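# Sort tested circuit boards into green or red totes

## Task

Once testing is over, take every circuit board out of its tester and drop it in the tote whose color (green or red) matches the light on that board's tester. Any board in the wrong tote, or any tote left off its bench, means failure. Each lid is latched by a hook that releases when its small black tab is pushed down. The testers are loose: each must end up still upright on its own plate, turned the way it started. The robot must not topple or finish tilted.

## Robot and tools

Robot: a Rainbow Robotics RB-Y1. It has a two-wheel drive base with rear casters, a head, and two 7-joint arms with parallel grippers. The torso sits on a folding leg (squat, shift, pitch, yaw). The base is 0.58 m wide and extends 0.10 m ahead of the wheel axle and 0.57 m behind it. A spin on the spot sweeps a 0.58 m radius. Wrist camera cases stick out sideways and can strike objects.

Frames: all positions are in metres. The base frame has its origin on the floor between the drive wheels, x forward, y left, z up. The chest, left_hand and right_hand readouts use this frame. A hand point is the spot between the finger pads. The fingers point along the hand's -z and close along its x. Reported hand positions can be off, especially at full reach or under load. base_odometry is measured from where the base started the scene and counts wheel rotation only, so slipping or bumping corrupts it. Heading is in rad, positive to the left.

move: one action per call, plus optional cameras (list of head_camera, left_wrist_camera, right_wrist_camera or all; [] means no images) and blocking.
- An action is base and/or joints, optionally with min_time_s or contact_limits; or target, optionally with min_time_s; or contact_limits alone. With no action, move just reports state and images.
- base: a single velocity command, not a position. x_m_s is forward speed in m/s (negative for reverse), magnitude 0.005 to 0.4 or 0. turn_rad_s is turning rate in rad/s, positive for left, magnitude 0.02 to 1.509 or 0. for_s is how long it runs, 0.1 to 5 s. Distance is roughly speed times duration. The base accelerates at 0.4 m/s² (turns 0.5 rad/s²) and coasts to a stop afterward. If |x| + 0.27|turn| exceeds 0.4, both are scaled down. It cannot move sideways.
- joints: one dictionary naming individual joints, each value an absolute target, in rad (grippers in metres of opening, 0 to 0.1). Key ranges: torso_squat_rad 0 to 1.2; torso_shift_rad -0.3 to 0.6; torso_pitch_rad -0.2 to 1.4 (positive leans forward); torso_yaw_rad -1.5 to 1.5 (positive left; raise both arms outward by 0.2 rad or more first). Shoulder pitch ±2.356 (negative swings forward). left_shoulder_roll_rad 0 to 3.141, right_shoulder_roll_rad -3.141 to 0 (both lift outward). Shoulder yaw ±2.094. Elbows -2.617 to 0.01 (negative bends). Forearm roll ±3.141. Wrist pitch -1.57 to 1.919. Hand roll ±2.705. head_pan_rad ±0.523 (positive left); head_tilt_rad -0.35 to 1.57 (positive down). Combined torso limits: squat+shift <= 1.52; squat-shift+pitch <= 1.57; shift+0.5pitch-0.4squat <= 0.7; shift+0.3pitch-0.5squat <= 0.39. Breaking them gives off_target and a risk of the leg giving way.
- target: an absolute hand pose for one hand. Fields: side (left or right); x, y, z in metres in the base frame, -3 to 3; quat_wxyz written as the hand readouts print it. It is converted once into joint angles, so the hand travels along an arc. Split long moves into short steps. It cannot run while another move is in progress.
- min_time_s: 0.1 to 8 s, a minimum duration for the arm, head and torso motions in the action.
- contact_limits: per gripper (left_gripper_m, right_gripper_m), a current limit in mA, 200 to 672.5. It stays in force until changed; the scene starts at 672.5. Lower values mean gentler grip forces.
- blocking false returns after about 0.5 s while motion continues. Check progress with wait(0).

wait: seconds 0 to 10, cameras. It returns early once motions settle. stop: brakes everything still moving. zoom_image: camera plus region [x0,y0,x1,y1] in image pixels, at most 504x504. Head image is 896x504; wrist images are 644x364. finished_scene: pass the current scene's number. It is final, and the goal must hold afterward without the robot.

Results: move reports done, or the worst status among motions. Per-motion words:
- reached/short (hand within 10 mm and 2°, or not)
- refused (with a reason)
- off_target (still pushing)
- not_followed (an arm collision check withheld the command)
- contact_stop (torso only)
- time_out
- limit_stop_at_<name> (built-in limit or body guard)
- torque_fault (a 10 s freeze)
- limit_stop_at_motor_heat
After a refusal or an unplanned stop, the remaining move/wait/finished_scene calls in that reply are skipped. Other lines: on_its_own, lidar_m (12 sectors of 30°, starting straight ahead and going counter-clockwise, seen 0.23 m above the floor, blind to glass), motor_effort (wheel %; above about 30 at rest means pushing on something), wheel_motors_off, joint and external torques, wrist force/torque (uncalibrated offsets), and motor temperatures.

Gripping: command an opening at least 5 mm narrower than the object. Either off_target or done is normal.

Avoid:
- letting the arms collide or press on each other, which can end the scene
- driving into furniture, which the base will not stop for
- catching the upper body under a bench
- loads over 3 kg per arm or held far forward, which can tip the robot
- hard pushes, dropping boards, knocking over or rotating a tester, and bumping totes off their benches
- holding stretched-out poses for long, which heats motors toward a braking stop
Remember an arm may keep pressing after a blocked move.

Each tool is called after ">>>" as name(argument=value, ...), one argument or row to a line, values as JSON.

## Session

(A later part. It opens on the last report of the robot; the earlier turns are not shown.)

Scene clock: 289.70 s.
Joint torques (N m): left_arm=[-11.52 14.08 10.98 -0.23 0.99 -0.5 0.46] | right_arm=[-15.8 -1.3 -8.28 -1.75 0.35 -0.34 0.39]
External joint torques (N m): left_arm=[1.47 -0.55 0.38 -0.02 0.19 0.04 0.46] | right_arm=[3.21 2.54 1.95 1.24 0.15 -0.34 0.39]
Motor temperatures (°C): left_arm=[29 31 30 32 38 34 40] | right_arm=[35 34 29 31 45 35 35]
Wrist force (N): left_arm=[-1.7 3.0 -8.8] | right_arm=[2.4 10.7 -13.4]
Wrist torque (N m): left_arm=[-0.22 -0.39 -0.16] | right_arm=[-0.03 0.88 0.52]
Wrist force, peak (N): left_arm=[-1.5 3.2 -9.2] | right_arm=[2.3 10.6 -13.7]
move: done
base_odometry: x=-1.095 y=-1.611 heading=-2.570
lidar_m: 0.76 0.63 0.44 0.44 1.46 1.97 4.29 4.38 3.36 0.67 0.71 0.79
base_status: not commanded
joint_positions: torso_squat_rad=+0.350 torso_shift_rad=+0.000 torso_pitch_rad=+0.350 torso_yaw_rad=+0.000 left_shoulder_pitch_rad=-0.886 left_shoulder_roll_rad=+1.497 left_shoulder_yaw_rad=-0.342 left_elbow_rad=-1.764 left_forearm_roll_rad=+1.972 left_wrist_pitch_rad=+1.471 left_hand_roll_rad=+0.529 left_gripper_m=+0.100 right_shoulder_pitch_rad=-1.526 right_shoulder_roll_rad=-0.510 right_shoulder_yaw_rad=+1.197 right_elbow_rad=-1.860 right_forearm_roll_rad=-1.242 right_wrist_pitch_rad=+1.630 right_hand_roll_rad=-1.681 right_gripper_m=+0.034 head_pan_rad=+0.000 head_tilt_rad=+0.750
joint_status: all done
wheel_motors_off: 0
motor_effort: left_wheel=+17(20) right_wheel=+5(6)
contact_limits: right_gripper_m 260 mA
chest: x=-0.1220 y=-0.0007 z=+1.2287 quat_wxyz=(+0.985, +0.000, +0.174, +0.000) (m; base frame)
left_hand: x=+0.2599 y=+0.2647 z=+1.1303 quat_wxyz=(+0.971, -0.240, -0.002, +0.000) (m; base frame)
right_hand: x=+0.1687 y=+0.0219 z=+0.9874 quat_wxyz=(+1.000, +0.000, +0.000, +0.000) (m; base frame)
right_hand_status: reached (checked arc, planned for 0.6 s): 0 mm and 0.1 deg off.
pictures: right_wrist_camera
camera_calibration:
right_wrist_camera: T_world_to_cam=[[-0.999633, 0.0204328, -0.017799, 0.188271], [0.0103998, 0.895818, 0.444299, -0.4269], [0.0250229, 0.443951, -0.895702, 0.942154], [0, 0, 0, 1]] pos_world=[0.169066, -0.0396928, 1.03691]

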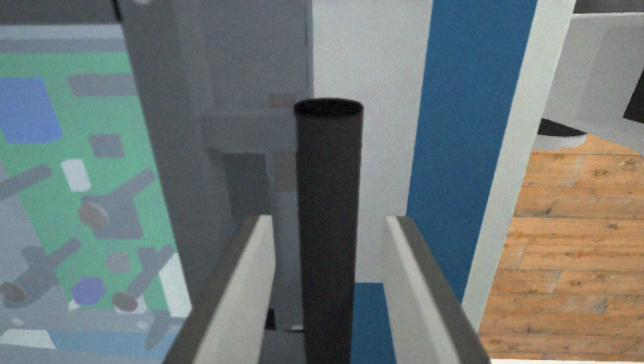

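>>> move(
  target={"side":"right","x":0.1685,"y":0.022,"z":0.982,"quat_wxyz":[1,0,0,0]},
  min_time_s=0.6,
  cameras=[],
)

>>> move(
  joints={"right_gripper_m":0.008},
  cameras=["right_wrist_camera"],
)

>>> move(
  target={"side":"right","x":0.1695,"y":0.022,"z":0.988,"quat_wxyz":[1,0,0,0]},
  min_time_s=0.8,
  cameras=["right_wrist_camera"],
)

Scene clock: 311.70 s.
Joint torques (N m): left_arm=[-11.7 14.02 10.8 -0.18 0.81 -0.62 0.43] | right_arm=[-15.59 -1.36 -8.46 -1.86 0.32 -0.33 0.5]
External joint torques (N m): left_arm=[1.28 -0.61 0.2 0.03 0.01 -0.08 0.43] | right_arm=[3.39 2.42 1.76 1.21 0.11 -0.33 0.5]
Motor temperatures (°C): left_arm=[29 31 30 32 38 34 40] | right_arm=[35 34 29 31 45 35 35]
Wrist force (N): left_arm=[-1.8 3.1 -8.9] | right_arm=[2.4 10.6 -13.2]
Wrist torque (N m): left_arm=[-0.23 -0.40 -0.15] | right_arm=[-0.03 0.87 0.55]
Wrist force, peak (N): left_arm=[-1.6 3.2 -9.3] | right_arm=[2.4 10.8 -13.6]
move: done
base_odometry: x=-1.095 y=-1.611 heading=-2.570
lidar_m: 0.75 0.62 0.45 0.45 1.46 1.97 4.28 4.39 3.36 0.66 0.71 0.79
base_status: not commanded
joint_positions: torso_squat_rad=+0.350 torso_shift_rad=+0.000 torso_pitch_rad=+0.350 torso_yaw_rad=+0.000 left_shoulder_pitch_rad=-0.886 left_shoulder_roll_rad=+1.497 left_shoulder_yaw_rad=-0.342 left_elbow_rad=-1.764 left_forearm_roll_rad=+1.972 left_wrist_pitch_rad=+1.471 left_hand_roll_rad=+0.529 left_gripper_m=+0.100 right_shoulder_pitch_rad=-1.519 right_shoulder_roll_rad=-0.507 right_shoulder_yaw_rad=+1.206 right_elbow_rad=-1.854 right_forearm_roll_rad=-1.231 right_wrist_pitch_rad=+1.621 right_hand_roll_rad=-1.677 right_gripper_m=+0.034 head_pan_rad=+0.000 head_tilt_rad=+0.750
joint_status: all done
wheel_motors_off: 0
motor_effort: left_wheel=+19(20) right_wheel=+4(6)
contact_limits: right_gripper_m 260 mA
chest: x=-0.1220 y=-0.0007 z=+1.2287 quat_wxyz=(+0.985, +0.000, +0.174, +0.000) (m; base frame)
left_hand: x=+0.2599 y=+0.2647 z=+1.1303 quat_wxyz=(+0.971, -0.240, -0.002, +0.000) (m; base frame)
right_hand: x=+0.1688 y=+0.0219 z=+0.9824 quat_wxyz=(+1.000, +0.000, +0.000, +0.000) (m; base frame)
right_hand_status: reached (checked arc, planned for 0.6 s): 0 mm and 0.1 deg off.
pictures: none
No camera images: "cameras" was empty.

Scene clock: 312.47 s.
Joint torques (N m): left_arm=[-11.74 14.06 10.86 -0.29 0.87 -0.53 0.45] | right_arm=[-15.84 -1.35 -8.25 -1.95 0.37 -0.29 0.45]
External joint torques (N m): left_arm=[1.25 -0.56 0.26 -0.08 0.07 0.01 0.45] | right_arm=[3.14 2.43 1.97 1.12 0.16 -0.3 0.45]
Motor temperatures (°C): left_arm=[29 31 30 32 38 34 40] | right_arm=[35 34 29 31 45 35 35]
Wrist force (N): left_arm=[-1.7 3.1 -8.9] | right_arm=[2.0 10.5 -13.0]
Wrist torque (N m): left_arm=[-0.25 -0.39 -0.15] | right_arm=[-0.04 0.88 0.55]
Wrist force, peak (N): left_arm=[-1.6 3.3 -9.1] | right_arm=[2.3 11.0 -13.5]
move: off_target
base_odometry: x=-1.095 y=-1.611 heading=-2.570
lidar_m: 0.76 0.62 0.45 0.44 1.47 1.98 4.29 4.39 3.36 0.66 0.71 0.79
base_status: not commanded
joint_positions: torso_squat_rad=+0.350 torso_shift_rad=+0.000 torso_pitch_rad=+0.350 torso_yaw_rad=+0.000 left_shoulder_pitch_rad=-0.886 left_shoulder_roll_rad=+1.497 left_shoulder_yaw_rad=-0.342 left_elbow_rad=-1.764 left_forearm_roll_rad=+1.972 left_wrist_pitch_rad=+1.471 left_hand_roll_rad=+0.529 left_gripper_m=+0.100 right_shoulder_pitch_rad=-1.519 right_shoulder_roll_rad=-0.507 right_shoulder_yaw_rad=+1.206 right_elbow_rad=-1.854 right_forearm_roll_rad=-1.231 right_wrist_pitch_rad=+1.621 right_hand_roll_rad=-1.677 right_gripper_m=+0.015 head_pan_rad=+0.000 head_tilt_rad=+0.750
joint_status: right_gripper_m off_target (ended at +0.015, target +0.008)
wheel_motors_off: 0
motor_effort: left_wheel=+18(19) right_wheel=+5(7)
contact_limits: right_gripper_m 260 mA
chest: x=-0.1220 y=-0.0007 z=+1.2287 quat_wxyz=(+0.985, +0.000, +0.174, +0.000) (m; base frame)
left_hand: x=+0.2599 y=+0.2647 z=+1.1303 quat_wxyz=(+0.971, -0.240, -0.002, +0.000) (m; base frame)
right_hand: x=+0.1687 y=+0.0219 z=+0.9824 quat_wxyz=(+1.000, +0.000, +0.000, +0.000) (m; base frame)
pictures: right_wrist_camera
camera_calibration:
right_wrist_camera: T_world_to_cam=[[-0.999633, 0.0204212, -0.0177972, 0.188178], [0.0103902, 0.895818, 0.4443, -0.424679], [0.0250162, 0.443952, -0.895701, 0.937677], [0, 0, 0, 1]] pos_world=[0.169064, -0.0396909, 1.03191]

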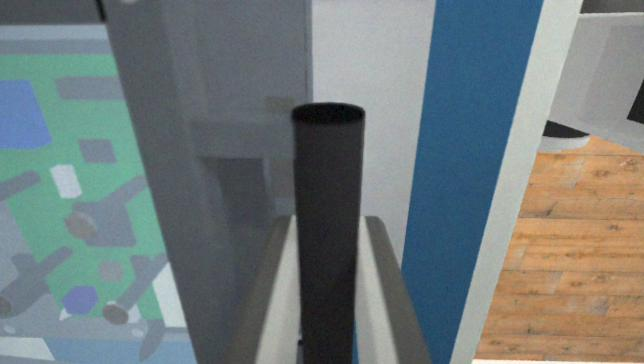

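Scene clock: 313.60 s.
Joint torques (N m): left_arm=[-11.53 13.96 10.84 -0.18 0.93 -0.52 0.52] | right_arm=[-20.27 -4.82 -12.07 -3.5 -0.05 0.14 -0.33]
External joint torques (N m): left_arm=[1.45 -0.66 0.24 0.03 0.13 0.02 0.53] | right_arm=[-1.24 -0.97 -1.83 -0.52 -0.26 0.14 -0.33]
Motor temperatures (°C): left_arm=[29 31 30 32 38 34 40] | right_arm=[35 34 29 31 45 35 35]
Wrist force (N): left_arm=[-1.7 3.1 -8.5] | right_arm=[2.0 10.8 -17.7]
Wrist torque (N m): left_arm=[-0.24 -0.38 -0.15] | right_arm=[-0.06 1.04 0.55]
Wrist force, peak (N): left_arm=[-2.0 3.3 -9.1] | right_arm=[5.9 13.5 -20.4]
move: done
base_odometry: x=-1.095 y=-1.611 heading=-2.570
lidar_m: 0.75 0.63 0.45 0.45 1.46 1.96 4.28 4.40 3.36 0.66 0.71 0.79
base_status: not commanded
joint_positions: torso_squat_rad=+0.350 torso_shift_rad=+0.000 torso_pitch_rad=+0.350 torso_yaw_rad=+0.000 left_shoulder_pitch_rad=-0.886 left_shoulder_roll_rad=+1.497 left_shoulder_yaw_rad=-0.342 left_elbow_rad=-1.764 left_forearm_roll_rad=+1.972 left_wrist_pitch_rad=+1.471 left_hand_roll_rad=+0.529 left_gripper_m=+0.100 right_shoulder_pitch_rad=-1.527 right_shoulder_roll_rad=-0.510 right_shoulder_yaw_rad=+1.196 right_elbow_rad=-1.857 right_forearm_roll_rad=-1.244 right_wrist_pitch_rad=+1.630 right_hand_roll_rad=-1.677 right_gripper_m=+0.015 head_pan_rad=+0.000 head_tilt_rad=+0.750
joint_status: all done
wheel_motors_off: 0
motor_effort: left_wheel=+18(19) right_wheel=+5(7)
contact_limits: right_gripper_m 260 mA
chest: x=-0.1220 y=-0.0007 z=+1.2287 quat_wxyz=(+0.985, +0.000, +0.174, +0.000) (m; base frame)
left_hand: x=+0.2599 y=+0.2647 z=+1.1303 quat_wxyz=(+0.971, -0.240, -0.002, +0.000) (m; base frame)
right_hand: x=+0.1693 y=+0.0220 z=+0.9876 quat_wxyz=(+1.000, +0.000, +0.000, +0.000) (m; base frame)
right_hand_status: reached (checked arc, planned for 0.8 s): 0 mm and 0.0 deg off.
pictures: right_wrist_camera
camera_calibration:
right_wrist_camera: T_world_to_cam=[[-0.999669, 0.0198755, -0.0163425, 0.187358], [0.0105618, 0.896091, 0.443745, -0.426532], [0.023464, 0.443425, -0.896004, 0.942886], [0, 0, 0, 1]] pos_world=[0.169677, -0.0396124, 1.03716]

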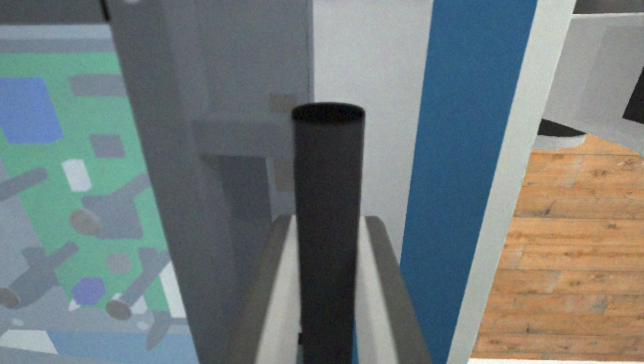

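>>> move(
  target={"side":"right","x":0.174,"y":0.022,"z":1.0,"quat_wxyz":[1,0,0,0]},
  min_time_s=0.8,
  cameras=[],
)

>>> move(
  target={"side":"right","x":0.182,"y":0.022,"z":1.02,"quat_wxyz":[1,0,0,0]},
  min_time_s=0.9,
  cameras=["head_camera","right_wrist_camera"],
)

Scene clock: 334.30 s.
Joint torques (N m): left_arm=[-11.64 13.86 10.78 -0.23 0.92 -0.58 0.49] | right_arm=[-23.55 -8.39 -14.14 0.96 3.09 -0.25 0.36]
External joint torques (N m): left_arm=[1.34 -0.76 0.19 -0.02 0.12 -0.04 0.49] | right_arm=[-4.32 -4.32 -3.82 3.74 2.89 -0.25 0.36]
Motor temperatures (°C): left_arm=[29 32 30 32 38 34 40] | right_arm=[35 34 29 31 45 35 35]
Wrist force (N): left_arm=[-1.7 2.9 -8.6] | right_arm=[-11.8 9.2 -15.5]
Wrist torque (N m): left_arm=[-0.23 -0.40 -0.14] | right_arm=[-0.08 1.16 0.51]
Wrist force, peak (N): left_arm=[-1.6 3.1 -9.2] | right_arm=[0.0 14.4 -18.9]
move: done
base_odometry: x=-1.095 y=-1.611 heading=-2.570
lidar_m: 0.75 0.64 0.45 0.44 1.47 1.97 4.28 4.38 3.35 0.67 0.71 0.79
base_status: not commanded
joint_positions: torso_squat_rad=+0.350 torso_shift_rad=+0.000 torso_pitch_rad=+0.350 torso_yaw_rad=+0.000 left_shoulder_pitch_rad=-0.886 left_shoulder_roll_rad=+1.497 left_shoulder_yaw_rad=-0.342 left_elbow_rad=-1.764 left_forearm_roll_rad=+1.972 left_wrist_pitch_rad=+1.471 left_hand_roll_rad=+0.529 left_gripper_m=+0.100 right_shoulder_pitch_rad=-1.547 right_shoulder_roll_rad=-0.516 right_shoulder_yaw_rad=+1.174 right_elbow_rad=-1.855 right_forearm_roll_rad=-1.272 right_wrist_pitch_rad=+1.648 right_hand_roll_rad=-1.670 right_gripper_m=+0.015 head_pan_rad=+0.000 head_tilt_rad=+0.750
joint_status: all done
wheel_motors_off: 0
motor_effort: left_wheel=+17(19) right_wheel=+4(6)
contact_limits: right_gripper_m 260 mA
chest: x=-0.1220 y=-0.0008 z=+1.2287 quat_wxyz=(+0.985, +0.000, +0.174, +0.000) (m; base frame)
left_hand: x=+0.2599 y=+0.2646 z=+1.1303 quat_wxyz=(+0.971, -0.240, -0.002, +0.000) (m; base frame)
right_hand: x=+0.1727 y=+0.0223 z=+0.9993 quat_wxyz=(+1.000, +0.000, +0.001, +0.001) (m; base frame)
right_hand_status: reached (checked arc, planned for 0.8 s): 2 mm and 0.2 deg off.
pictures: none
No camera images: "cameras" was empty.

Scene clock: 335.53 s.
Joint torques (N m): left_arm=[-11.58 14.26 11.03 -0.33 0.87 -0.53 0.49] | right_arm=[-23.01 -8.9 -13.31 1.51 3.25 -0.15 0.38]
External joint torques (N m): left_arm=[1.41 -0.36 0.43 -0.12 0.07 0.01 0.49] | right_arm=[-3.41 -4.46 -2.88 3.94 3.05 -0.15 0.38]
Motor temperatures (°C): left_arm=[29 32 30 32 38 34 40] | right_arm=[35 34 29 31 45 35 35]
Wrist force (N): left_arm=[-1.4 3.1 -9.0] | right_arm=[-12.0 9.8 -15.1]
Wrist torque (N m): left_arm=[-0.24 -0.36 -0.14] | right_arm=[-0.04 1.14 0.49]
Wrist force, peak (N): left_arm=[-1.8 3.2 -9.1] | right_arm=[-11.7 14.5 -17.2]
move: done
base_odometry: x=-1.095 y=-1.611 heading=-2.570
lidar_m: 0.75 0.62 0.45 0.45 1.46 1.98 4.28 4.39 3.36 0.66 0.71 0.80
base_status: not commanded
joint_positions: torso_squat_rad=+0.350 torso_shift_rad=+0.000 torso_pitch_rad=+0.350 torso_yaw_rad=+0.000 left_shoulder_pitch_rad=-0.886 left_shoulder_roll_rad=+1.497 left_shoulder_yaw_rad=-0.342 left_elbow_rad=-1.764 left_forearm_roll_rad=+1.972 left_wrist_pitch_rad=+1.471 left_hand_roll_rad=+0.529 left_gripper_m=+0.100 right_shoulder_pitch_rad=-1.583 right_shoulder_roll_rad=-0.526 right_shoulder_yaw_rad=+1.136 right_elbow_rad=-1.843 right_forearm_roll_rad=-1.317 right_wrist_pitch_rad=+1.676 right_hand_roll_rad=-1.654 right_gripper_m=+0.015 head_pan_rad=+0.000 head_tilt_rad=+0.750
joint_status: all done
wheel_motors_off: 0
motor_effort: left_wheel=+17(19) right_wheel=+6(7)
contact_limits: right_gripper_m 260 mA
chest: x=-0.1221 y=-0.0008 z=+1.2287 quat_wxyz=(+0.985, +0.000, +0.174, +0.000) (m; base frame)
left_hand: x=+0.2598 y=+0.2646 z=+1.1304 quat_wxyz=(+0.971, -0.240, -0.002, +0.000) (m; base frame)
right_hand: x=+0.1804 y=+0.0226 z=+1.0190 quat_wxyz=(+1.000, +0.001, +0.001, +0.001) (m; base frame)
right_hand_status: reached (checked arc, planned for 0.9 s): 2 mm and 0.2 deg off.
pictures: head_camera, right_wrist_camera
camera_calibration:
head_camera: T_world_to_cam=[[0.0365921, -0.998753, 0.0339533, -0.0492194], [-0.871653, -0.0485157, -0.487716, 0.717523], [0.488755, -0.0117489, -0.872342, 1.18427], [0, 0, 0, 1]] pos_world=[0.0484146, -0.000432997, 1.38471]
right_wrist_camera: T_world_to_cam=[[-0.999727, 0.0175193, -0.0154876, 0.198235], [0.0087901, 0.89531, 0.445356, -0.44242], [0.0216685, 0.445098, -0.89522, 0.969952], [0, 0, 0, 1]] pos_world=[0.181053, -0.0390932, 1.06842]

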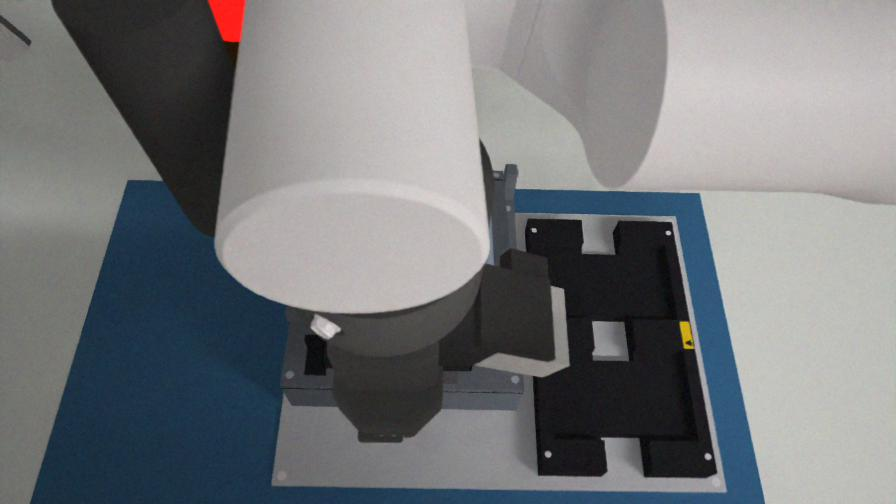

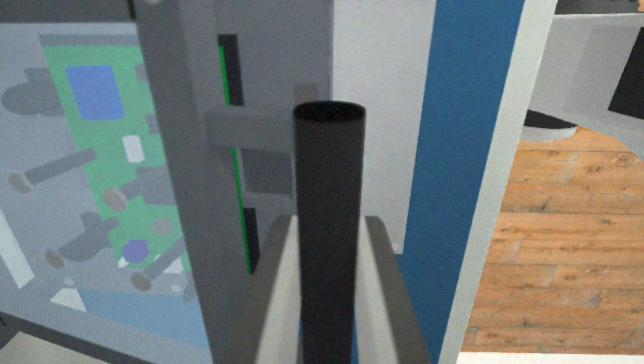

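>>> move(
  target={"side":"right","x":0.187,"y":0.022,"z":1.0435,"quat_wxyz":[1,0,0,0]},
  min_time_s=1.0,
  cameras=["head_camera"],
)

Scene clock: 341.20 s.
Joint torques (N m): left_arm=[-11.76 14.03 10.95 -0.17 0.87 -0.51 0.47] | right_arm=[-22.33 -10.13 -12.3 2.06 3.24 0.44 0.39]
External joint torques (N m): left_arm=[1.22 -0.59 0.35 0.04 0.07 0.03 0.47] | right_arm=[-2.43 -5.29 -1.81 4.08 3.03 0.43 0.39]
Motor temperatures (°C): left_arm=[29 32 30 32 38 34 40] | right_arm=[36 34 29 31 45 35 35]
Wrist force (N): left_arm=[-1.7 3.2 -8.7] | right_arm=[-12.0 11.8 -13.8]
Wrist torque (N m): left_arm=[-0.24 -0.39 -0.15] | right_arm=[0.03 1.16 0.51]
Wrist force, peak (N): left_arm=[-1.8 3.2 -9.2] | right_arm=[-12.0 16.3 -15.6]
move: done
base_odometry: x=-1.095 y=-1.611 heading=-2.570
lidar_m: 0.75 0.63 0.45 0.44 1.46 1.96 4.29 4.39 3.37 0.66 0.71 0.80
base_status: not commanded
joint_positions: torso_squat_rad=+0.350 torso_shift_rad=+0.000 torso_pitch_rad=+0.350 torso_yaw_rad=+0.000 left_shoulder_pitch_rad=-0.886 left_shoulder_roll_rad=+1.497 left_shoulder_yaw_rad=-0.342 left_elbow_rad=-1.764 left_forearm_roll_rad=+1.972 left_wrist_pitch_rad=+1.471 left_hand_roll_rad=+0.529 left_gripper_m=+0.100 right_shoulder_pitch_rad=-1.626 right_shoulder_roll_rad=-0.536 right_shoulder_yaw_rad=+1.093 right_elbow_rad=-1.835 right_forearm_roll_rad=-1.371 right_wrist_pitch_rad=+1.714 right_hand_roll_rad=-1.647 right_gripper_m=+0.015 head_pan_rad=+0.000 head_tilt_rad=+0.750
joint_status: all done
wheel_motors_off: 0
motor_effort: left_wheel=+17(19) right_wheel=+6(7)
contact_limits: right_gripper_m 260 mA
chest: x=-0.1221 y=-0.0008 z=+1.2288 quat_wxyz=(+0.985, +0.000, +0.174, +0.000) (m; base frame)
left_hand: x=+0.2598 y=+0.2646 z=+1.1304 quat_wxyz=(+0.971, -0.240, -0.002, +0.000) (m; base frame)
right_hand: x=+0.1860 y=+0.0224 z=+1.0432 quat_wxyz=(+1.000, +0.000, +0.001, +0.001) (m; base frame)
right_hand_status: reached (checked arc, planned for 1.0 s): 1 mm and 0.2 deg off.
pictures: head_camera
camera_calibration:
head_camera: T_world_to_cam=[[0.0366042, -0.998752, 0.0339652, -0.0492169], [-0.871637, -0.0485324, -0.487744, 0.717538], [0.488784, -0.0117518, -0.872326, 1.18427], [0, 0, 0, 1]] pos_world=[0.0483829, -0.000414386, 1.38471]

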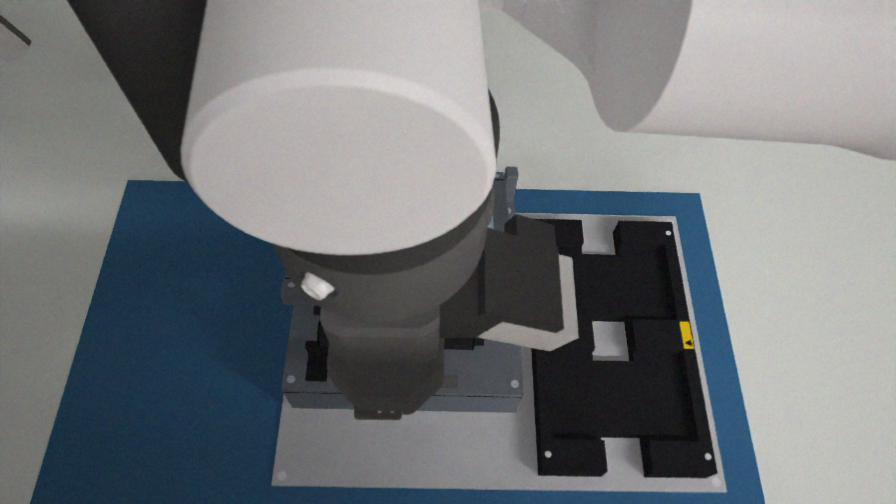

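>>> move(
  target={"side":"right","x":0.191,"y":0.022,"z":1.068,"quat_wxyz":[1,0,0,0]},
  min_time_s=1.0,
  cameras=["head_camera"],
)

Scene clock: 346.47 s.
Joint torques (N m): left_arm=[-11.76 14.03 10.92 -0.29 0.93 -0.57 0.41] | right_arm=[-21.67 -4.97 -12.75 -2.52 -2.15 0.78 0.24]
External joint torques (N m): left_arm=[1.22 -0.6 0.32 -0.07 0.13 -0.02 0.41] | right_arm=[-1.51 0.25 -2.23 -0.91 -2.35 0.78 0.24]
Motor temperatures (°C): left_arm=[29 32 30 32 38 34 40] | right_arm=[36 34 29 31 45 35 35]
Wrist force (N): left_arm=[-1.6 3.0 -8.7] | right_arm=[9.7 14.2 -23.0]
Wrist torque (N m): left_arm=[-0.23 -0.38 -0.16] | right_arm=[0.04 0.85 0.61]
Wrist force, peak (N): left_arm=[-1.6 3.2 -9.1] | right_arm=[12.5 13.0 -26.8]
move: done
base_odometry: x=-1.095 y=-1.611 heading=-2.570
lidar_m: 0.75 0.63 0.45 0.45 1.47 1.96 4.29 4.40 3.36 0.66 0.71 0.79
base_status: not commanded
joint_positions: torso_squat_rad=+0.350 torso_shift_rad=+0.000 torso_pitch_rad=+0.350 torso_yaw_rad=+0.000 left_shoulder_pitch_rad=-0.886 left_shoulder_roll_rad=+1.497 left_shoulder_yaw_rad=-0.342 left_elbow_rad=-1.764 left_forearm_roll_rad=+1.972 left_wrist_pitch_rad=+1.471 left_hand_roll_rad=+0.529 left_gripper_m=+0.100 right_shoulder_pitch_rad=-1.669 right_shoulder_roll_rad=-0.546 right_shoulder_yaw_rad=+1.050 right_elbow_rad=-1.824 right_forearm_roll_rad=-1.422 right_wrist_pitch_rad=+1.753 right_hand_roll_rad=-1.644 right_gripper_m=+0.015 head_pan_rad=+0.000 head_tilt_rad=+0.750
joint_status: all done
wheel_motors_off: 0
motor_effort: left_wheel=+18(19) right_wheel=+5(7)
contact_limits: right_gripper_m 260 mA
chest: x=-0.1218 y=-0.0007 z=+1.2287 quat_wxyz=(+0.985, +0.000, +0.174, +0.000) (m; base frame)
left_hand: x=+0.2601 y=+0.2647 z=+1.1302 quat_wxyz=(+0.971, -0.240, -0.002, +0.001) (m; base frame)
right_hand: x=+0.1913 y=+0.0219 z=+1.0675 quat_wxyz=(+1.000, +0.000, +0.000, +0.000) (m; base frame)
right_hand_status: reached (checked arc, planned for 1.0 s): 1 mm and 0.0 deg off.
pictures: head_camera
camera_calibration:
head_camera: T_world_to_cam=[[0.0366507, -0.99875, 0.0339745, -0.0491987], [-0.871852, -0.0485724, -0.487354, 0.7173], [0.488396, -0.0117588, -0.872543, 1.1843], [0, 0, 0, 1]] pos_world=[0.0487767, -0.000370265, 1.3846]

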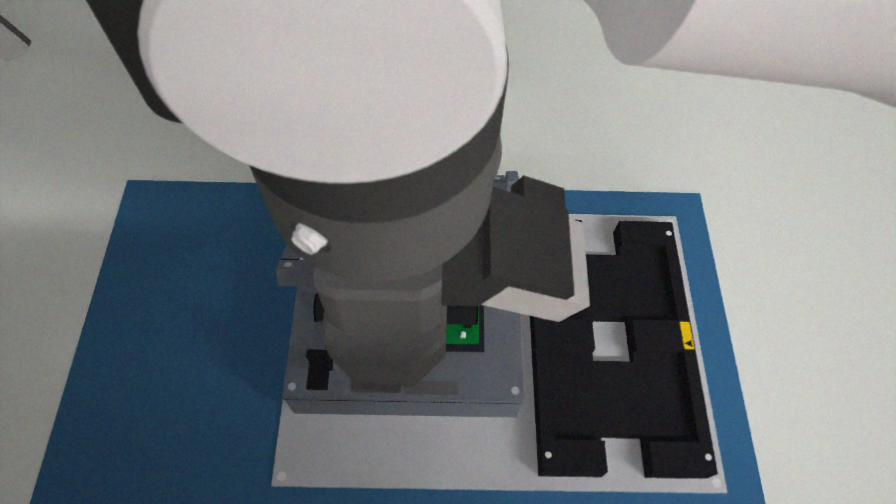

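>>> move(
  target={"side":"right","x":0.210,"y":0.022,"z":1.0905,"quat_wxyz":[1,0,0,0]},
  min_time_s=1.0,
  cameras=["head_camera"],
)

Scene clock: 351.97 s.
Joint torques (N m): left_arm=[-11.81 13.87 10.85 -0.2 0.86 -0.58 0.54] | right_arm=[-21.51 -9.46 -11.02 2.41 3.28 -0.58 0.26]
External joint torques (N m): left_arm=[1.18 -0.75 0.25 0.01 0.06 -0.04 0.55] | right_arm=[-0.67 -3.69 -0.48 3.69 3.08 -0.58 0.26]
Motor temperatures (°C): left_arm=[29 32 30 32 38 34 40] | right_arm=[36 34 29 31 45 35 35]
Wrist force (N): left_arm=[-1.5 2.9 -8.9] | right_arm=[-12.1 9.0 -8.8]
Wrist torque (N m): left_arm=[-0.22 -0.36 -0.15] | right_arm=[-0.07 1.22 0.58]
Wrist force, peak (N): left_arm=[-1.7 3.3 -9.1] | right_arm=[10.4 14.7 -25.9]
move: done
base_odometry: x=-1.095 y=-1.611 heading=-2.570
lidar_m: 0.76 0.63 0.45 0.45 1.47 1.96 4.29 4.39 3.37 0.66 0.71 0.79
base_status: not commanded
joint_positions: torso_squat_rad=+0.350 torso_shift_rad=+0.000 torso_pitch_rad=+0.350 torso_yaw_rad=+0.000 left_shoulder_pitch_rad=-0.886 left_shoulder_roll_rad=+1.497 left_shoulder_yaw_rad=-0.342 left_elbow_rad=-1.764 left_forearm_roll_rad=+1.972 left_wrist_pitch_rad=+1.471 left_hand_roll_rad=+0.529 left_gripper_m=+0.100 right_shoulder_pitch_rad=-1.719 right_shoulder_roll_rad=-0.551 right_shoulder_yaw_rad=+1.013 right_elbow_rad=-1.747 right_forearm_roll_rad=-1.464 right_wrist_pitch_rad=+1.781 right_hand_roll_rad=-1.580 right_gripper_m=+0.015 head_pan_rad=+0.000 head_tilt_rad=+0.750
joint_status: all done
wheel_motors_off: 0
motor_effort: left_wheel=+18(19) right_wheel=+5(7)
contact_limits: right_gripper_m 260 mA
chest: x=-0.1222 y=-0.0007 z=+1.2288 quat_wxyz=(+0.985, +0.000, +0.174, +0.000) (m; base frame)
left_hand: x=+0.2597 y=+0.2647 z=+1.1304 quat_wxyz=(+0.971, -0.240, -0.002, +0.000) (m; base frame)
right_hand: x=+0.2089 y=+0.0223 z=+1.0906 quat_wxyz=(+1.000, +0.000, +0.000, +0.001) (m; base frame)
right_hand_status: reached (checked arc, planned for 1.0 s): 1 mm and 0.1 deg off.
pictures: head_camera
camera_calibration:
head_camera: T_world_to_cam=[[0.0366256, -0.998751, 0.0339824, -0.0492127], [-0.871572, -0.0485611, -0.487857, 0.717625], [0.488898, -0.01175, -0.872262, 1.18425], [0, 0, 0, 1]] pos_world=[0.0482874, -0.00038762, 1.38475]

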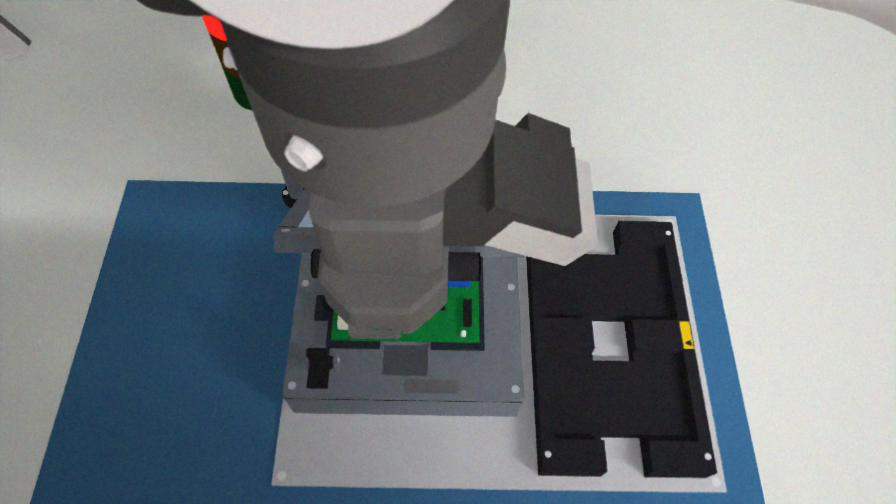

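>>> move(
  target={"side":"right","x":0.222,"y":0.022,"z":1.109,"quat_wxyz":[1,0,0,0]},
  min_time_s=1.0,
  cameras=["head_camera"],
)

Scene clock: 363.00 s.
Joint torques (N m): left_arm=[-11.59 13.76 11.06 -0.19 0.89 -0.49 0.48] | right_arm=[-23.48 -7.54 -13.38 -1.19 -1.17 0.89 0.18]
External joint torques (N m): left_arm=[1.39 -0.87 0.47 0.03 0.09 0.05 0.48] | right_arm=[-2.2 -1.39 -2.88 -0.12 -1.37 0.89 0.18]
Motor temperatures (°C): left_arm=[29 32 30 32 38 34 40] | right_arm=[36 34 29 31 45 35 35]
Wrist force (N): left_arm=[-1.6 3.0 -8.9] | right_arm=[7.4 14.6 -25.7]
Wrist torque (N m): left_arm=[-0.24 -0.38 -0.16] | right_arm=[0.07 0.82 0.60]
Wrist force, peak (N): left_arm=[-1.7 3.3 -9.1] | right_arm=[8.2 14.7 -27.6]
move: done
base_odometry: x=-1.095 y=-1.611 heading=-2.570
lidar_m: 0.76 0.63 0.44 0.45 1.46 1.97 4.29 4.39 3.37 0.66 0.71 0.79
base_status: not commanded
joint_positions: torso_squat_rad=+0.350 torso_shift_rad=+0.000 torso_pitch_rad=+0.350 torso_yaw_rad=+0.000 left_shoulder_pitch_rad=-0.886 left_shoulder_roll_rad=+1.497 left_shoulder_yaw_rad=-0.342 left_elbow_rad=-1.764 left_forearm_roll_rad=+1.972 left_wrist_pitch_rad=+1.471 left_hand_roll_rad=+0.529 left_gripper_m=+0.100 right_shoulder_pitch_rad=-1.756 right_shoulder_roll_rad=-0.555 right_shoulder_yaw_rad=+0.986 right_elbow_rad=-1.692 right_forearm_roll_rad=-1.491 right_wrist_pitch_rad=+1.804 right_hand_roll_rad=-1.539 right_gripper_m=+0.015 head_pan_rad=+0.000 head_tilt_rad=+0.750
joint_status: all done
wheel_motors_off: 0
motor_effort: left_wheel=+19(20) right_wheel=+5(6)
contact_limits: right_gripper_m 260 mA
chest: x=-0.1218 y=-0.0007 z=+1.2287 quat_wxyz=(+0.985, +0.000, +0.174, +0.000) (m; base frame)
left_hand: x=+0.2600 y=+0.2647 z=+1.1302 quat_wxyz=(+0.971, -0.240, -0.002, +0.000) (m; base frame)
right_hand: x=+0.2212 y=+0.0221 z=+1.1083 quat_wxyz=(+1.000, +0.001, +0.000, +0.000) (m; base frame)
right_hand_status: reached (checked arc, planned for 1.0 s): 1 mm and 0.2 deg off.
pictures: head_camera
camera_calibration:
head_camera: T_world_to_cam=[[0.0366442, -0.998751, 0.0339726, -0.0492025], [-0.871822, -0.0485665, -0.487409, 0.717325], [0.48845, -0.0117574, -0.872513, 1.1843], [0, 0, 0, 1]] pos_world=[0.0487123, -0.000378845, 1.38462]

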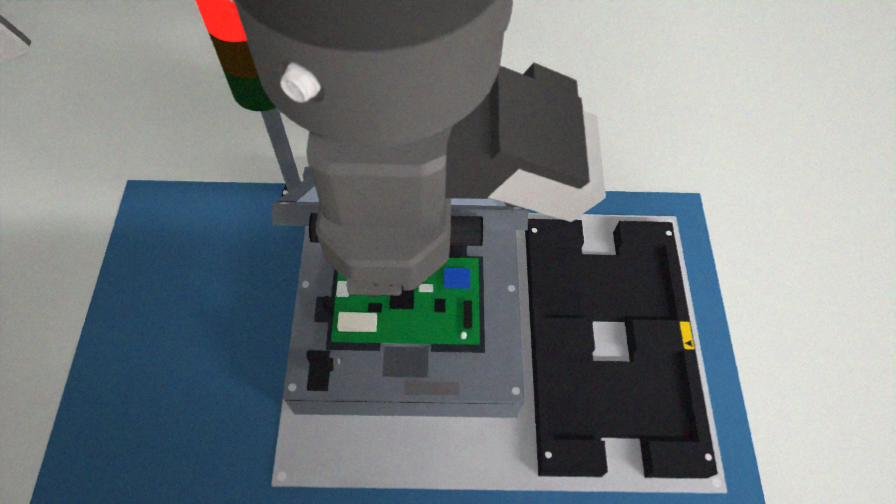

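>>> move(
  target={"side":"right","x":0.241,"y":0.022,"z":1.122,"quat_wxyz":[1,0,0,0]},
  min_time_s=1.0,
  cameras=[],
)

>>> move(
  target={"side":"right","x":0.261,"y":0.022,"z":1.135,"quat_wxyz":[1,0,0,0]},
  min_time_s=1.0,
  cameras=["head_camera"],
)

Scene clock: 370.97 s.
Joint torques (N m): left_arm=[-11.64 13.88 10.91 -0.23 0.88 -0.53 0.5] | right_arm=[-19.4 -8.39 -8.3 2.84 3.35 0.16 0.24]
External joint torques (N m): left_arm=[1.35 -0.74 0.31 -0.02 0.08 0.01 0.51] | right_arm=[2.57 -1.78 2.07 3.83 3.14 0.16 0.24]
Motor temperatures (°C): left_arm=[29 32 30 32 38 34 40] | right_arm=[36 34 29 31 45 35 35]
Wrist force (N): left_arm=[-1.5 3.1 -8.7] | right_arm=[-12.3 12.1 -0.6]
Wrist torque (N m): left_arm=[-0.24 -0.38 -0.15] | right_arm=[-0.02 1.28 0.56]
Wrist force, peak (N): left_arm=[-1.8 3.0 -9.2] | right_arm=[8.1 14.3 -28.5]
move: done
base_odometry: x=-1.095 y=-1.611 heading=-2.570
lidar_m: 0.76 0.63 0.45 0.44 1.46 1.97 4.29 4.39 3.36 0.67 0.71 0.79
base_status: not commanded
joint_positions: torso_squat_rad=+0.350 torso_shift_rad=+0.000 torso_pitch_rad=+0.349 torso_yaw_rad=+0.000 left_shoulder_pitch_rad=-0.886 left_shoulder_roll_rad=+1.497 left_shoulder_yaw_rad=-0.342 left_elbow_rad=-1.764 left_forearm_roll_rad=+1.972 left_wrist_pitch_rad=+1.471 left_hand_roll_rad=+0.529 left_gripper_m=+0.100 right_shoulder_pitch_rad=-1.795 right_shoulder_roll_rad=-0.548 right_shoulder_yaw_rad=+0.972 right_elbow_rad=-1.592 right_forearm_roll_rad=-1.502 right_wrist_pitch_rad=+1.820 right_hand_roll_rad=-1.462 right_gripper_m=+0.015 head_pan_rad=+0.000 head_tilt_rad=+0.750
joint_status: all done
wheel_motors_off: 0
motor_effort: left_wheel=+18(20) right_wheel=+6(6)
contact_limits: right_gripper_m 260 mA
chest: x=-0.1223 y=-0.0007 z=+1.2288 quat_wxyz=(+0.985, +0.000, +0.174, +0.000) (m; base frame)
left_hand: x=+0.2596 y=+0.2647 z=+1.1305 quat_wxyz=(+0.971, -0.240, -0.002, +0.000) (m; base frame)
right_hand: x=+0.2402 y=+0.0224 z=+1.1226 quat_wxyz=(+1.000, +0.000, +0.000, +0.001) (m; base frame)
right_hand_status: reached (checked arc, planned for 1.0 s): 1 mm and 0.1 deg off.
pictures: none
No camera images: "cameras" was empty.

Scene clock: 372.30 s.
Joint torques (N m): left_arm=[-11.68 13.84 11.08 -0.27 0.88 -0.5 0.52] | right_arm=[-17.52 -8.63 -6.27 2.96 3.35 0.05 0.22]
External joint torques (N m): left_arm=[1.31 -0.78 0.48 -0.06 0.08 0.05 0.53] | right_arm=[5.18 -1.54 3.86 3.94 3.13 0.05 0.22]
Motor temperatures (°C): left_arm=[29 32 30 32 38 34 40] | right_arm=[36 34 29 31 45 35 35]
Wrist force (N): left_arm=[-1.7 3.0 -8.7] | right_arm=[-11.9 13.1 5.0]
Wrist torque (N m): left_arm=[-0.22 -0.38 -0.16] | right_arm=[-0.01 1.31 0.58]
Wrist force, peak (N): left_arm=[-1.6 3.2 -9.0] | right_arm=[-11.4 17.7 -0.8]
move: done
base_odometry: x=-1.095 y=-1.611 heading=-2.570
lidar_m: 0.76 0.63 0.45 0.44 1.46 1.97 4.29 4.39 3.36 0.66 0.71 0.80
base_status: not commanded
joint_positions: torso_squat_rad=+0.350 torso_shift_rad=+0.000 torso_pitch_rad=+0.349 torso_yaw_rad=+0.000 left_shoulder_pitch_rad=-0.886 left_shoulder_roll_rad=+1.497 left_shoulder_yaw_rad=-0.342 left_elbow_rad=-1.764 left_forearm_roll_rad=+1.972 left_wrist_pitch_rad=+1.471 left_hand_roll_rad=+0.529 left_gripper_m=+0.100 right_shoulder_pitch_rad=-1.836 right_shoulder_roll_rad=-0.536 right_shoulder_yaw_rad=+0.962 right_elbow_rad=-1.479 right_forearm_roll_rad=-1.506 right_wrist_pitch_rad=+1.833 right_hand_roll_rad=-1.377 right_gripper_m=+0.015 head_pan_rad=+0.000 head_tilt_rad=+0.750
joint_status: all done
wheel_motors_off: 0
motor_effort: left_wheel=+19(19) right_wheel=+4(7)
contact_limits: right_gripper_m 260 mA
chest: x=-0.1224 y=-0.0007 z=+1.2288 quat_wxyz=(+0.985, +0.000, +0.174, +0.000) (m; base frame)
left_hand: x=+0.2595 y=+0.2647 z=+1.1306 quat_wxyz=(+0.971, -0.240, -0.003, +0.000) (m; base frame)
right_hand: x=+0.2605 y=+0.0226 z=+1.1357 quat_wxyz=(+1.000, +0.001, +0.000, +0.001) (m; base frame)
right_hand_status: reached (checked arc, planned for 1.0 s): 1 mm and 0.1 deg off.
pictures: head_camera
camera_calibration:
head_camera: T_world_to_cam=[[0.0366341, -0.99875, 0.034015, -0.0492259], [-0.871356, -0.0485896, -0.48824, 0.717936], [0.489282, -0.0117529, -0.872046, 1.18418], [0, 0, 0, 1]] pos_world=[0.047984, -0.000362553, 1.38486]

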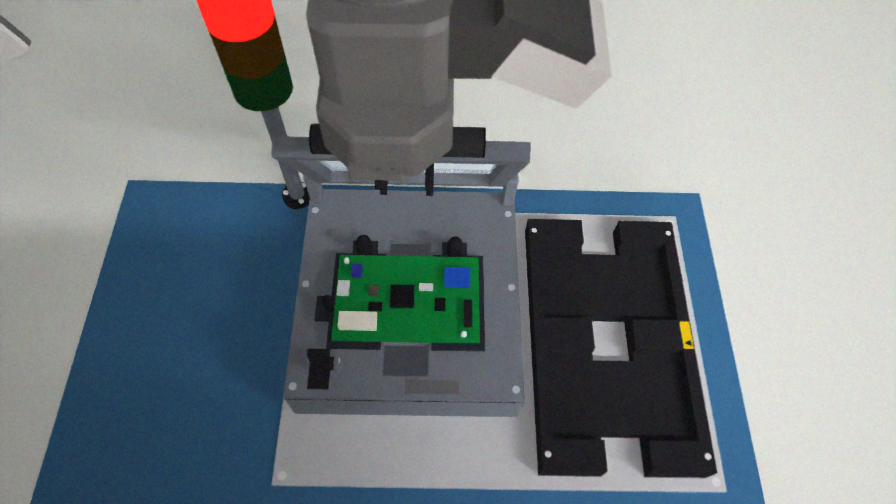

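>>> move(
  target={"side":"right","x":0.277,"y":0.0226,"z":1.143,"quat_wxyz":[1,0,0,0]},
  min_time_s=1.2,
  cameras=["head_camera"],
)

>>> move(
  target={"side":"right","x":0.298,"y":0.0226,"z":1.152,"quat_wxyz":[1,0,0,0]},
  min_time_s=1.2,
  cameras=["head_camera"],
)

Scene clock: 400.33 s.
Joint torques (N m): left_arm=[-11.65 13.89 10.86 -0.19 0.85 -0.59 0.48] | right_arm=[-18.79 -7.68 -5.6 1.76 2.69 0.07 0.33]
External joint torques (N m): left_arm=[1.34 -0.73 0.26 0.02 0.05 -0.04 0.48] | right_arm=[4.47 -0.23 4.24 2.79 2.48 0.07 0.33]
Motor temperatures (°C): left_arm=[29 32 30 32 37 34 40] | right_arm=[36 34 29 31 46 35 35]
Wrist force (N): left_arm=[-1.6 3.0 -8.8] | right_arm=[-6.2 12.7 -4.2]
Wrist torque (N m): left_arm=[-0.22 -0.39 -0.14] | right_arm=[0.01 1.24 0.56]
Wrist force, peak (N): left_arm=[-1.8 3.2 -9.1] | right_arm=[-11.2 17.5 6.2]
move: done
base_odometry: x=-1.095 y=-1.611 heading=-2.570
lidar_m: 0.75 0.63 0.45 0.45 1.46 1.96 4.28 4.39 3.36 0.66 0.71 0.79
base_status: not commanded
joint_positions: torso_squat_rad=+0.350 torso_shift_rad=+0.000 torso_pitch_rad=+0.349 torso_yaw_rad=+0.000 left_shoulder_pitch_rad=-0.886 left_shoulder_roll_rad=+1.497 left_shoulder_yaw_rad=-0.342 left_elbow_rad=-1.764 left_forearm_roll_rad=+1.972 left_wrist_pitch_rad=+1.471 left_hand_roll_rad=+0.529 left_gripper_m=+0.100 right_shoulder_pitch_rad=-1.866 right_shoulder_roll_rad=-0.520 right_shoulder_yaw_rad=+0.961 right_elbow_rad=-1.381 right_forearm_roll_rad=-1.503 right_wrist_pitch_rad=+1.838 right_hand_roll_rad=-1.306 right_gripper_m=+0.015 head_pan_rad=+0.000 head_tilt_rad=+0.750
joint_status: all done
wheel_motors_off: 0
motor_effort: left_wheel=+18(20) right_wheel=+4(6)
contact_limits: right_gripper_m 260 mA
chest: x=-0.1224 y=-0.0007 z=+1.2288 quat_wxyz=(+0.985, +0.000, +0.174, +0.000) (m; base frame)
left_hand: x=+0.2596 y=+0.2647 z=+1.1306 quat_wxyz=(+0.971, -0.240, -0.003, +0.000) (m; base frame)
right_hand: x=+0.2768 y=+0.0230 z=+1.1436 quat_wxyz=(+1.000, +0.001, +0.000, +0.001) (m; base frame)
right_hand_status: reached (checked arc, planned for 1.2 s): 1 mm and 0.1 deg off.
pictures: head_camera
camera_calibration:
head_camera: T_world_to_cam=[[0.0366384, -0.99875, 0.0340139, -0.0492243], [-0.871354, -0.0485928, -0.488242, 0.717951], [0.489284, -0.0117497, -0.872045, 1.18417], [0, 0, 0, 1]] pos_world=[0.0479982, -0.000361797, 1.38486]

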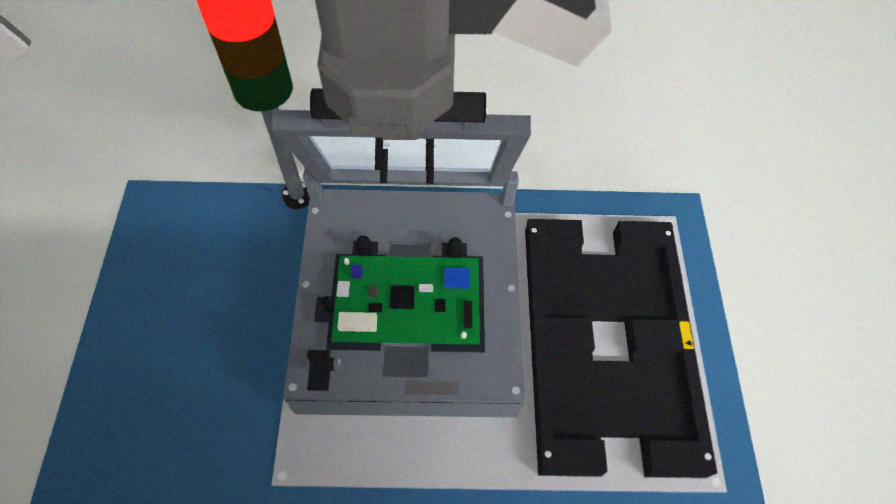

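Scene clock: 401.87 s.
Joint torques (N m): left_arm=[-11.68 14.04 11.04 -0.24 0.84 -0.52 0.44] | right_arm=[-23 -9.47 -6.95 0.96 1.7 1.59 0.35]
External joint torques (N m): left_arm=[1.3 -0.59 0.44 -0.03 0.04 0.02 0.45] | right_arm=[0.97 -1.56 2.36 2.07 1.47 1.59 0.35]
Motor temperatures (°C): left_arm=[29 32 30 32 37 34 40] | right_arm=[36 34 29 31 46 35 35]
Wrist force (N): left_arm=[-1.8 3.1 -8.6] | right_arm=[-0.9 17.2 -14.8]
Wrist torque (N m): left_arm=[-0.24 -0.41 -0.16] | right_arm=[0.13 1.01 0.52]
Wrist force, peak (N): left_arm=[-1.7 3.0 -9.1] | right_arm=[-0.7 17.4 -17.5]
move: done
base_odometry: x=-1.095 y=-1.611 heading=-2.570
lidar_m: 0.75 0.63 0.45 0.44 1.47 1.97 4.29 4.39 3.36 0.66 0.71 0.80
base_status: not commanded
joint_positions: torso_squat_rad=+0.350 torso_shift_rad=+0.000 torso_pitch_rad=+0.350 torso_yaw_rad=+0.000 left_shoulder_pitch_rad=-0.886 left_shoulder_roll_rad=+1.497 left_shoulder_yaw_rad=-0.342 left_elbow_rad=-1.764 left_forearm_roll_rad=+1.972 left_wrist_pitch_rad=+1.471 left_hand_roll_rad=+0.529 left_gripper_m=+0.100 right_shoulder_pitch_rad=-1.907 right_shoulder_roll_rad=-0.495 right_shoulder_yaw_rad=+0.962 right_elbow_rad=-1.244 right_forearm_roll_rad=-1.493 right_wrist_pitch_rad=+1.840 right_hand_roll_rad=-1.210 right_gripper_m=+0.015 head_pan_rad=+0.000 head_tilt_rad=+0.750
joint_status: all done
wheel_motors_off: 0
motor_effort: left_wheel=+18(20) right_wheel=+4(6)
contact_limits: right_gripper_m 260 mA
chest: x=-0.1221 y=-0.0006 z=+1.2288 quat_wxyz=(+0.985, +0.000, +0.174, +0.000) (m; base frame)
left_hand: x=+0.2598 y=+0.2648 z=+1.1304 quat_wxyz=(+0.971, -0.240, -0.002, +0.000) (m; base frame)
right_hand: x=+0.2979 y=+0.0231 z=+1.1519 quat_wxyz=(+1.000, +0.001, +0.000, +0.000) (m; base frame)
right_hand_status: reached (checked arc, planned for 1.2 s): 1 mm and 0.1 deg off.
pictures: head_camera
camera_calibration:
head_camera: T_world_to_cam=[[0.0367262, -0.998744, 0.0340877, -0.04924], [-0.87158, -0.0487, -0.487829, 0.717638], [0.488876, -0.011794, -0.872273, 1.18423], [0, 0, 0, 1]] pos_world=[0.0483435, -0.000262393, 1.38474]

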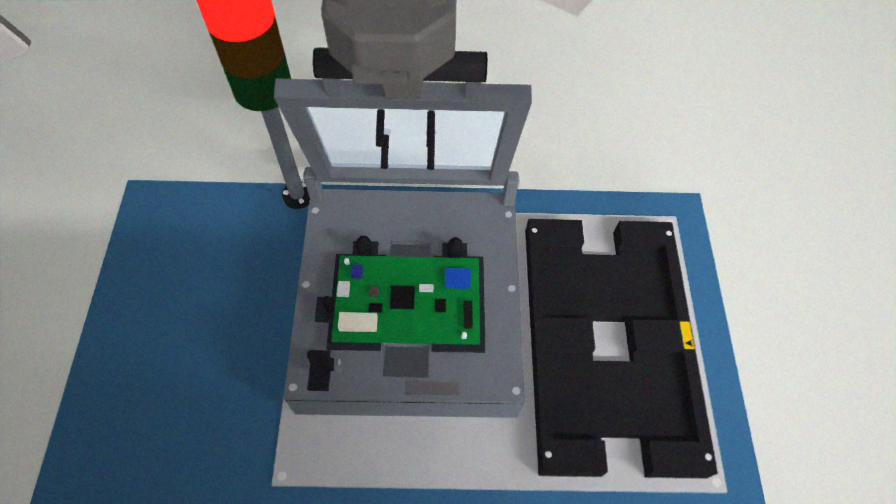

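>>> move(
  target={"side":"right","x":0.323,"y":0.0226,"z":1.1595,"quat_wxyz":[1,0,0,0]},
  min_time_s=1.2,
  cameras=[],
)

>>> move(
  target={"side":"right","x":0.338,"y":0.0226,"z":1.1625,"quat_wxyz":[0.996,0,-0.087,0]},
  min_time_s=1.2,
  cameras=["head_camera"],
)

>>> move(
  target={"side":"right","x":0.350,"y":0.0226,"z":1.1625,"quat_wxyz":[0.988,0,-0.156,0]},
  min_time_s=1.2,
  cameras=["head_camera"],
)

Scene clock: 411.03 s.
Joint torques (N m): left_arm=[-11.54 13.81 10.93 -0.16 0.88 -0.5 0.44] | right_arm=[-26.88 -10.29 -8.14 0.33 1.3 1.01 0.27]
External joint torques (N m): left_arm=[1.44 -0.81 0.33 0.06 0.08 0.04 0.45] | right_arm=[-2.1 -1.82 0.27 1.58 1.06 1.02 0.27]
Motor temperatures (°C): left_arm=[29 32 30 32 37 34 40] | right_arm=[36 34 29 31 45 35 35]
Wrist force (N): left_arm=[-1.8 3.2 -8.8] | right_arm=[0.7 15.7 -23.1]
Wrist torque (N m): left_arm=[-0.25 -0.40 -0.16] | right_arm=[0.07 0.93 0.52]
Wrist force, peak (N): left_arm=[-1.9 3.1 -9.1] | right_arm=[0.7 15.3 -25.3]
move: done
base_odometry: x=-1.095 y=-1.611 heading=-2.570
lidar_m: 0.76 0.63 0.45 0.44 1.46 1.98 4.28 4.40 3.37 0.67 0.71 0.79
base_status: not commanded
joint_positions: torso_squat_rad=+0.350 torso_shift_rad=+0.000 torso_pitch_rad=+0.350 torso_yaw_rad=+0.000 left_shoulder_pitch_rad=-0.886 left_shoulder_roll_rad=+1.497 left_shoulder_yaw_rad=-0.342 left_elbow_rad=-1.764 left_forearm_roll_rad=+1.972 left_wrist_pitch_rad=+1.471 left_hand_roll_rad=+0.529 left_gripper_m=+0.100 right_shoulder_pitch_rad=-1.956 right_shoulder_roll_rad=-0.452 right_shoulder_yaw_rad=+0.970 right_elbow_rad=-1.060 right_forearm_roll_rad=-1.475 right_wrist_pitch_rad=+1.835 right_hand_roll_rad=-1.085 right_gripper_m=+0.015 head_pan_rad=+0.000 head_tilt_rad=+0.750
joint_status: all done
wheel_motors_off: 0
motor_effort: left_wheel=+17(20) right_wheel=+7(7)
contact_limits: right_gripper_m 260 mA
chest: x=-0.1220 y=-0.0007 z=+1.2287 quat_wxyz=(+0.985, +0.000, +0.174, +0.000) (m; base frame)
left_hand: x=+0.2599 y=+0.2648 z=+1.1302 quat_wxyz=(+0.971, -0.240, -0.002, +0.001) (m; base frame)
right_hand: x=+0.3227 y=+0.0227 z=+1.1590 quat_wxyz=(+1.000, +0.001, +0.000, +0.000) (m; base frame)
right_hand_status: reached (checked arc, planned for 1.2 s): 1 mm and 0.1 deg off.
pictures: none
No camera images: "cameras" was empty.

Scene clock: 412.57 s.
Joint torques (N m): left_arm=[-11.65 13.95 10.87 -0.24 0.92 -0.51 0.52] | right_arm=[-25.53 -13.14 -9.45 0.02 2.15 0.28 -0.29]
External joint torques (N m): left_arm=[1.33 -0.68 0.27 -0.02 0.12 0.03 0.53] | right_arm=[-1.25 -4.92 -0.09 0.79 1.61 0.42 -0.3]
Motor temperatures (°C): left_arm=[29 32 30 32 37 34 40] | right_arm=[36 34 29 31 45 35 35]
Wrist force (N): left_arm=[-1.6 3.2 -8.6] | right_arm=[-3.3 16.3 -19.8]
Wrist torque (N m): left_arm=[-0.25 -0.38 -0.16] | right_arm=[0.06 0.98 0.56]
Wrist force, peak (N): left_arm=[-2.0 2.8 -9.2] | right_arm=[-3.3 12.2 -31.2]
move: done
base_odometry: x=-1.095 y=-1.611 heading=-2.570
lidar_m: 0.75 0.63 0.45 0.44 1.46 1.96 4.28 4.38 3.36 0.66 0.72 0.79
base_status: not commanded
joint_positions: torso_squat_rad=+0.350 torso_shift_rad=+0.000 torso_pitch_rad=+0.350 torso_yaw_rad=+0.000 left_shoulder_pitch_rad=-0.886 left_shoulder_roll_rad=+1.497 left_shoulder_yaw_rad=-0.342 left_elbow_rad=-1.764 left_forearm_roll_rad=+1.972 left_wrist_pitch_rad=+1.471 left_hand_roll_rad=+0.529 left_gripper_m=+0.100 right_shoulder_pitch_rad=-1.944 right_shoulder_roll_rad=-0.509 right_shoulder_yaw_rad=+1.000 right_elbow_rad=-1.234 right_forearm_roll_rad=-1.376 right_wrist_pitch_rad=+1.759 right_hand_roll_rad=-1.172 right_gripper_m=+0.015 head_pan_rad=+0.000 head_tilt_rad=+0.750
joint_status: all done
wheel_motors_off: 0
motor_effort: left_wheel=+18(20) right_wheel=+4(7)
contact_limits: right_gripper_m 260 mA
chest: x=-0.1219 y=-0.0007 z=+1.2287 quat_wxyz=(+0.985, +0.000, +0.174, +0.000) (m; base frame)
left_hand: x=+0.2600 y=+0.2648 z=+1.1302 quat_wxyz=(+0.971, -0.240, -0.002, +0.001) (m; base frame)
right_hand: x=+0.3375 y=+0.0232 z=+1.1620 quat_wxyz=(+0.996, +0.000, -0.086, +0.001) (m; base frame)
right_hand_status: reached (checked arc, planned for 1.2 s): 1 mm and 0.2 deg off.
pictures: head_camera
camera_calibration:
head_camera: T_world_to_cam=[[0.0367063, -0.998746, 0.0340594, -0.0492354], [-0.871827, -0.0486628, -0.48739, 0.717277], [0.488436, -0.0118036, -0.87252, 1.18432], [0, 0, 0, 1]] pos_world=[0.0486861, -0.000289702, 1.38461]

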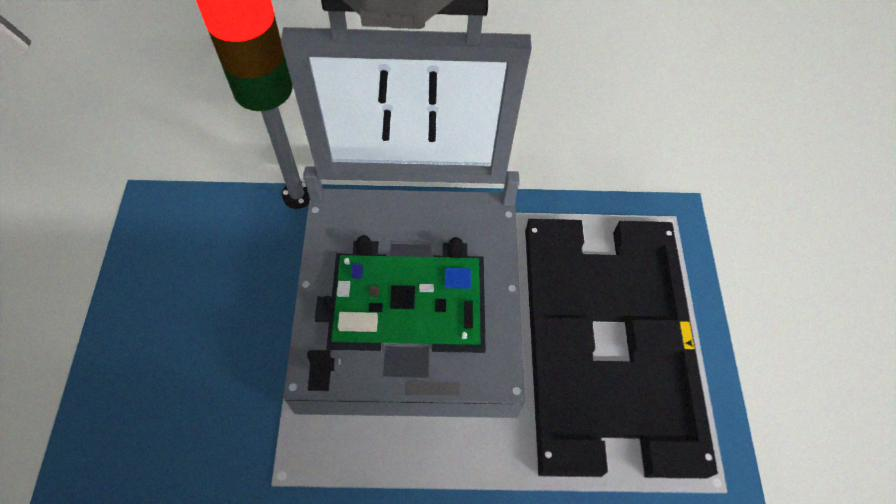

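Scene clock: 414.10 s.
Joint torques (N m): left_arm=[-11.57 14 11.03 -0.12 0.87 -0.55 0.51] | right_arm=[-23.15 -13.38 -9.26 0.6 2.78 0.53 -0.22]
External joint torques (N m): left_arm=[1.42 -0.63 0.43 0.09 0.07 -0.01 0.52] | right_arm=[0.71 -5.37 0.71 1.02 1.96 0.73 -0.24]
Motor temperatures (°C): left_arm=[29 32 30 32 37 34 40] | right_arm=[36 34 29 31 45 35 35]
Wrist force (N): left_arm=[-1.7 3.0 -9.0] | right_arm=[-5.0 17.0 -17.8]
Wrist torque (N m): left_arm=[-0.22 -0.40 -0.14] | right_arm=[0.07 0.99 0.51]
Wrist force, peak (N): left_arm=[-1.8 3.3 -9.2] | right_arm=[-7.1 15.3 -22.9]
move: done
base_odometry: x=-1.095 y=-1.611 heading=-2.570
lidar_m: 0.75 0.63 0.45 0.45 1.46 1.98 4.29 4.39 3.36 0.66 0.71 0.79
base_status: not commanded
joint_positions: torso_squat_rad=+0.350 torso_shift_rad=+0.000 torso_pitch_rad=+0.350 torso_yaw_rad=+0.000 left_shoulder_pitch_rad=-0.886 left_shoulder_roll_rad=+1.497 left_shoulder_yaw_rad=-0.342 left_elbow_rad=-1.764 left_forearm_roll_rad=+1.972 left_wrist_pitch_rad=+1.471 left_hand_roll_rad=+0.529 left_gripper_m=+0.100 right_shoulder_pitch_rad=-1.931 right_shoulder_roll_rad=-0.548 right_shoulder_yaw_rad=+1.033 right_elbow_rad=-1.362 right_forearm_roll_rad=-1.277 right_wrist_pitch_rad=+1.700 right_hand_roll_rad=-1.246 right_gripper_m=+0.015 head_pan_rad=+0.000 head_tilt_rad=+0.750
joint_status: all done
wheel_motors_off: 0
motor_effort: left_wheel=+19(20) right_wheel=+5(7)
contact_limits: right_gripper_m 260 mA
chest: x=-0.1219 y=-0.0007 z=+1.2287 quat_wxyz=(+0.985, +0.000, +0.174, +0.000) (m; base frame)
left_hand: x=+0.2599 y=+0.2648 z=+1.1302 quat_wxyz=(+0.971, -0.240, -0.002, +0.001) (m; base frame)
right_hand: x=+0.3494 y=+0.0233 z=+1.1624 quat_wxyz=(+0.988, +0.000, -0.155, +0.001) (m; base frame)
right_hand_status: reached (checked arc, planned for 1.2 s): 1 mm and 0.1 deg off.
pictures: head_camera
camera_calibration:
head_camera: T_world_to_cam=[[0.0367026, -0.998745, 0.0340645, -0.04924], [-0.871748, -0.048664, -0.487532, 0.717401], [0.488578, -0.011802, -0.87244, 1.18429], [0, 0, 0, 1]] pos_world=[0.0485822, -0.000289648, 1.38465]

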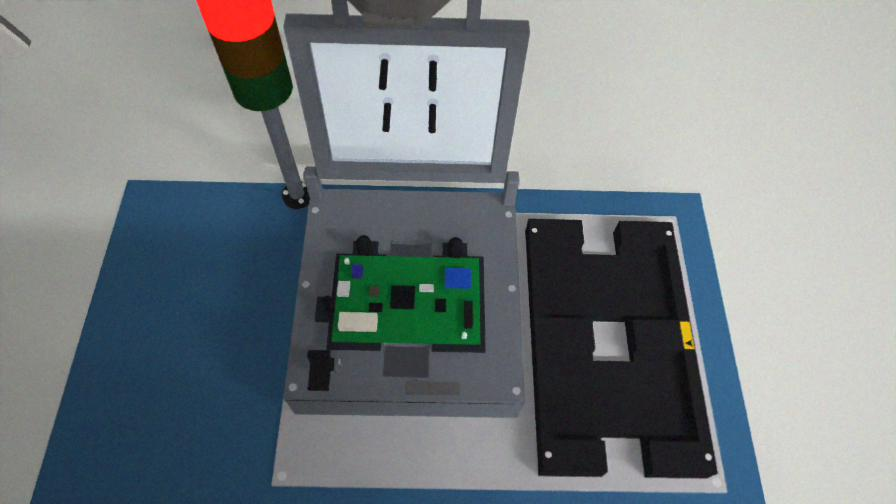

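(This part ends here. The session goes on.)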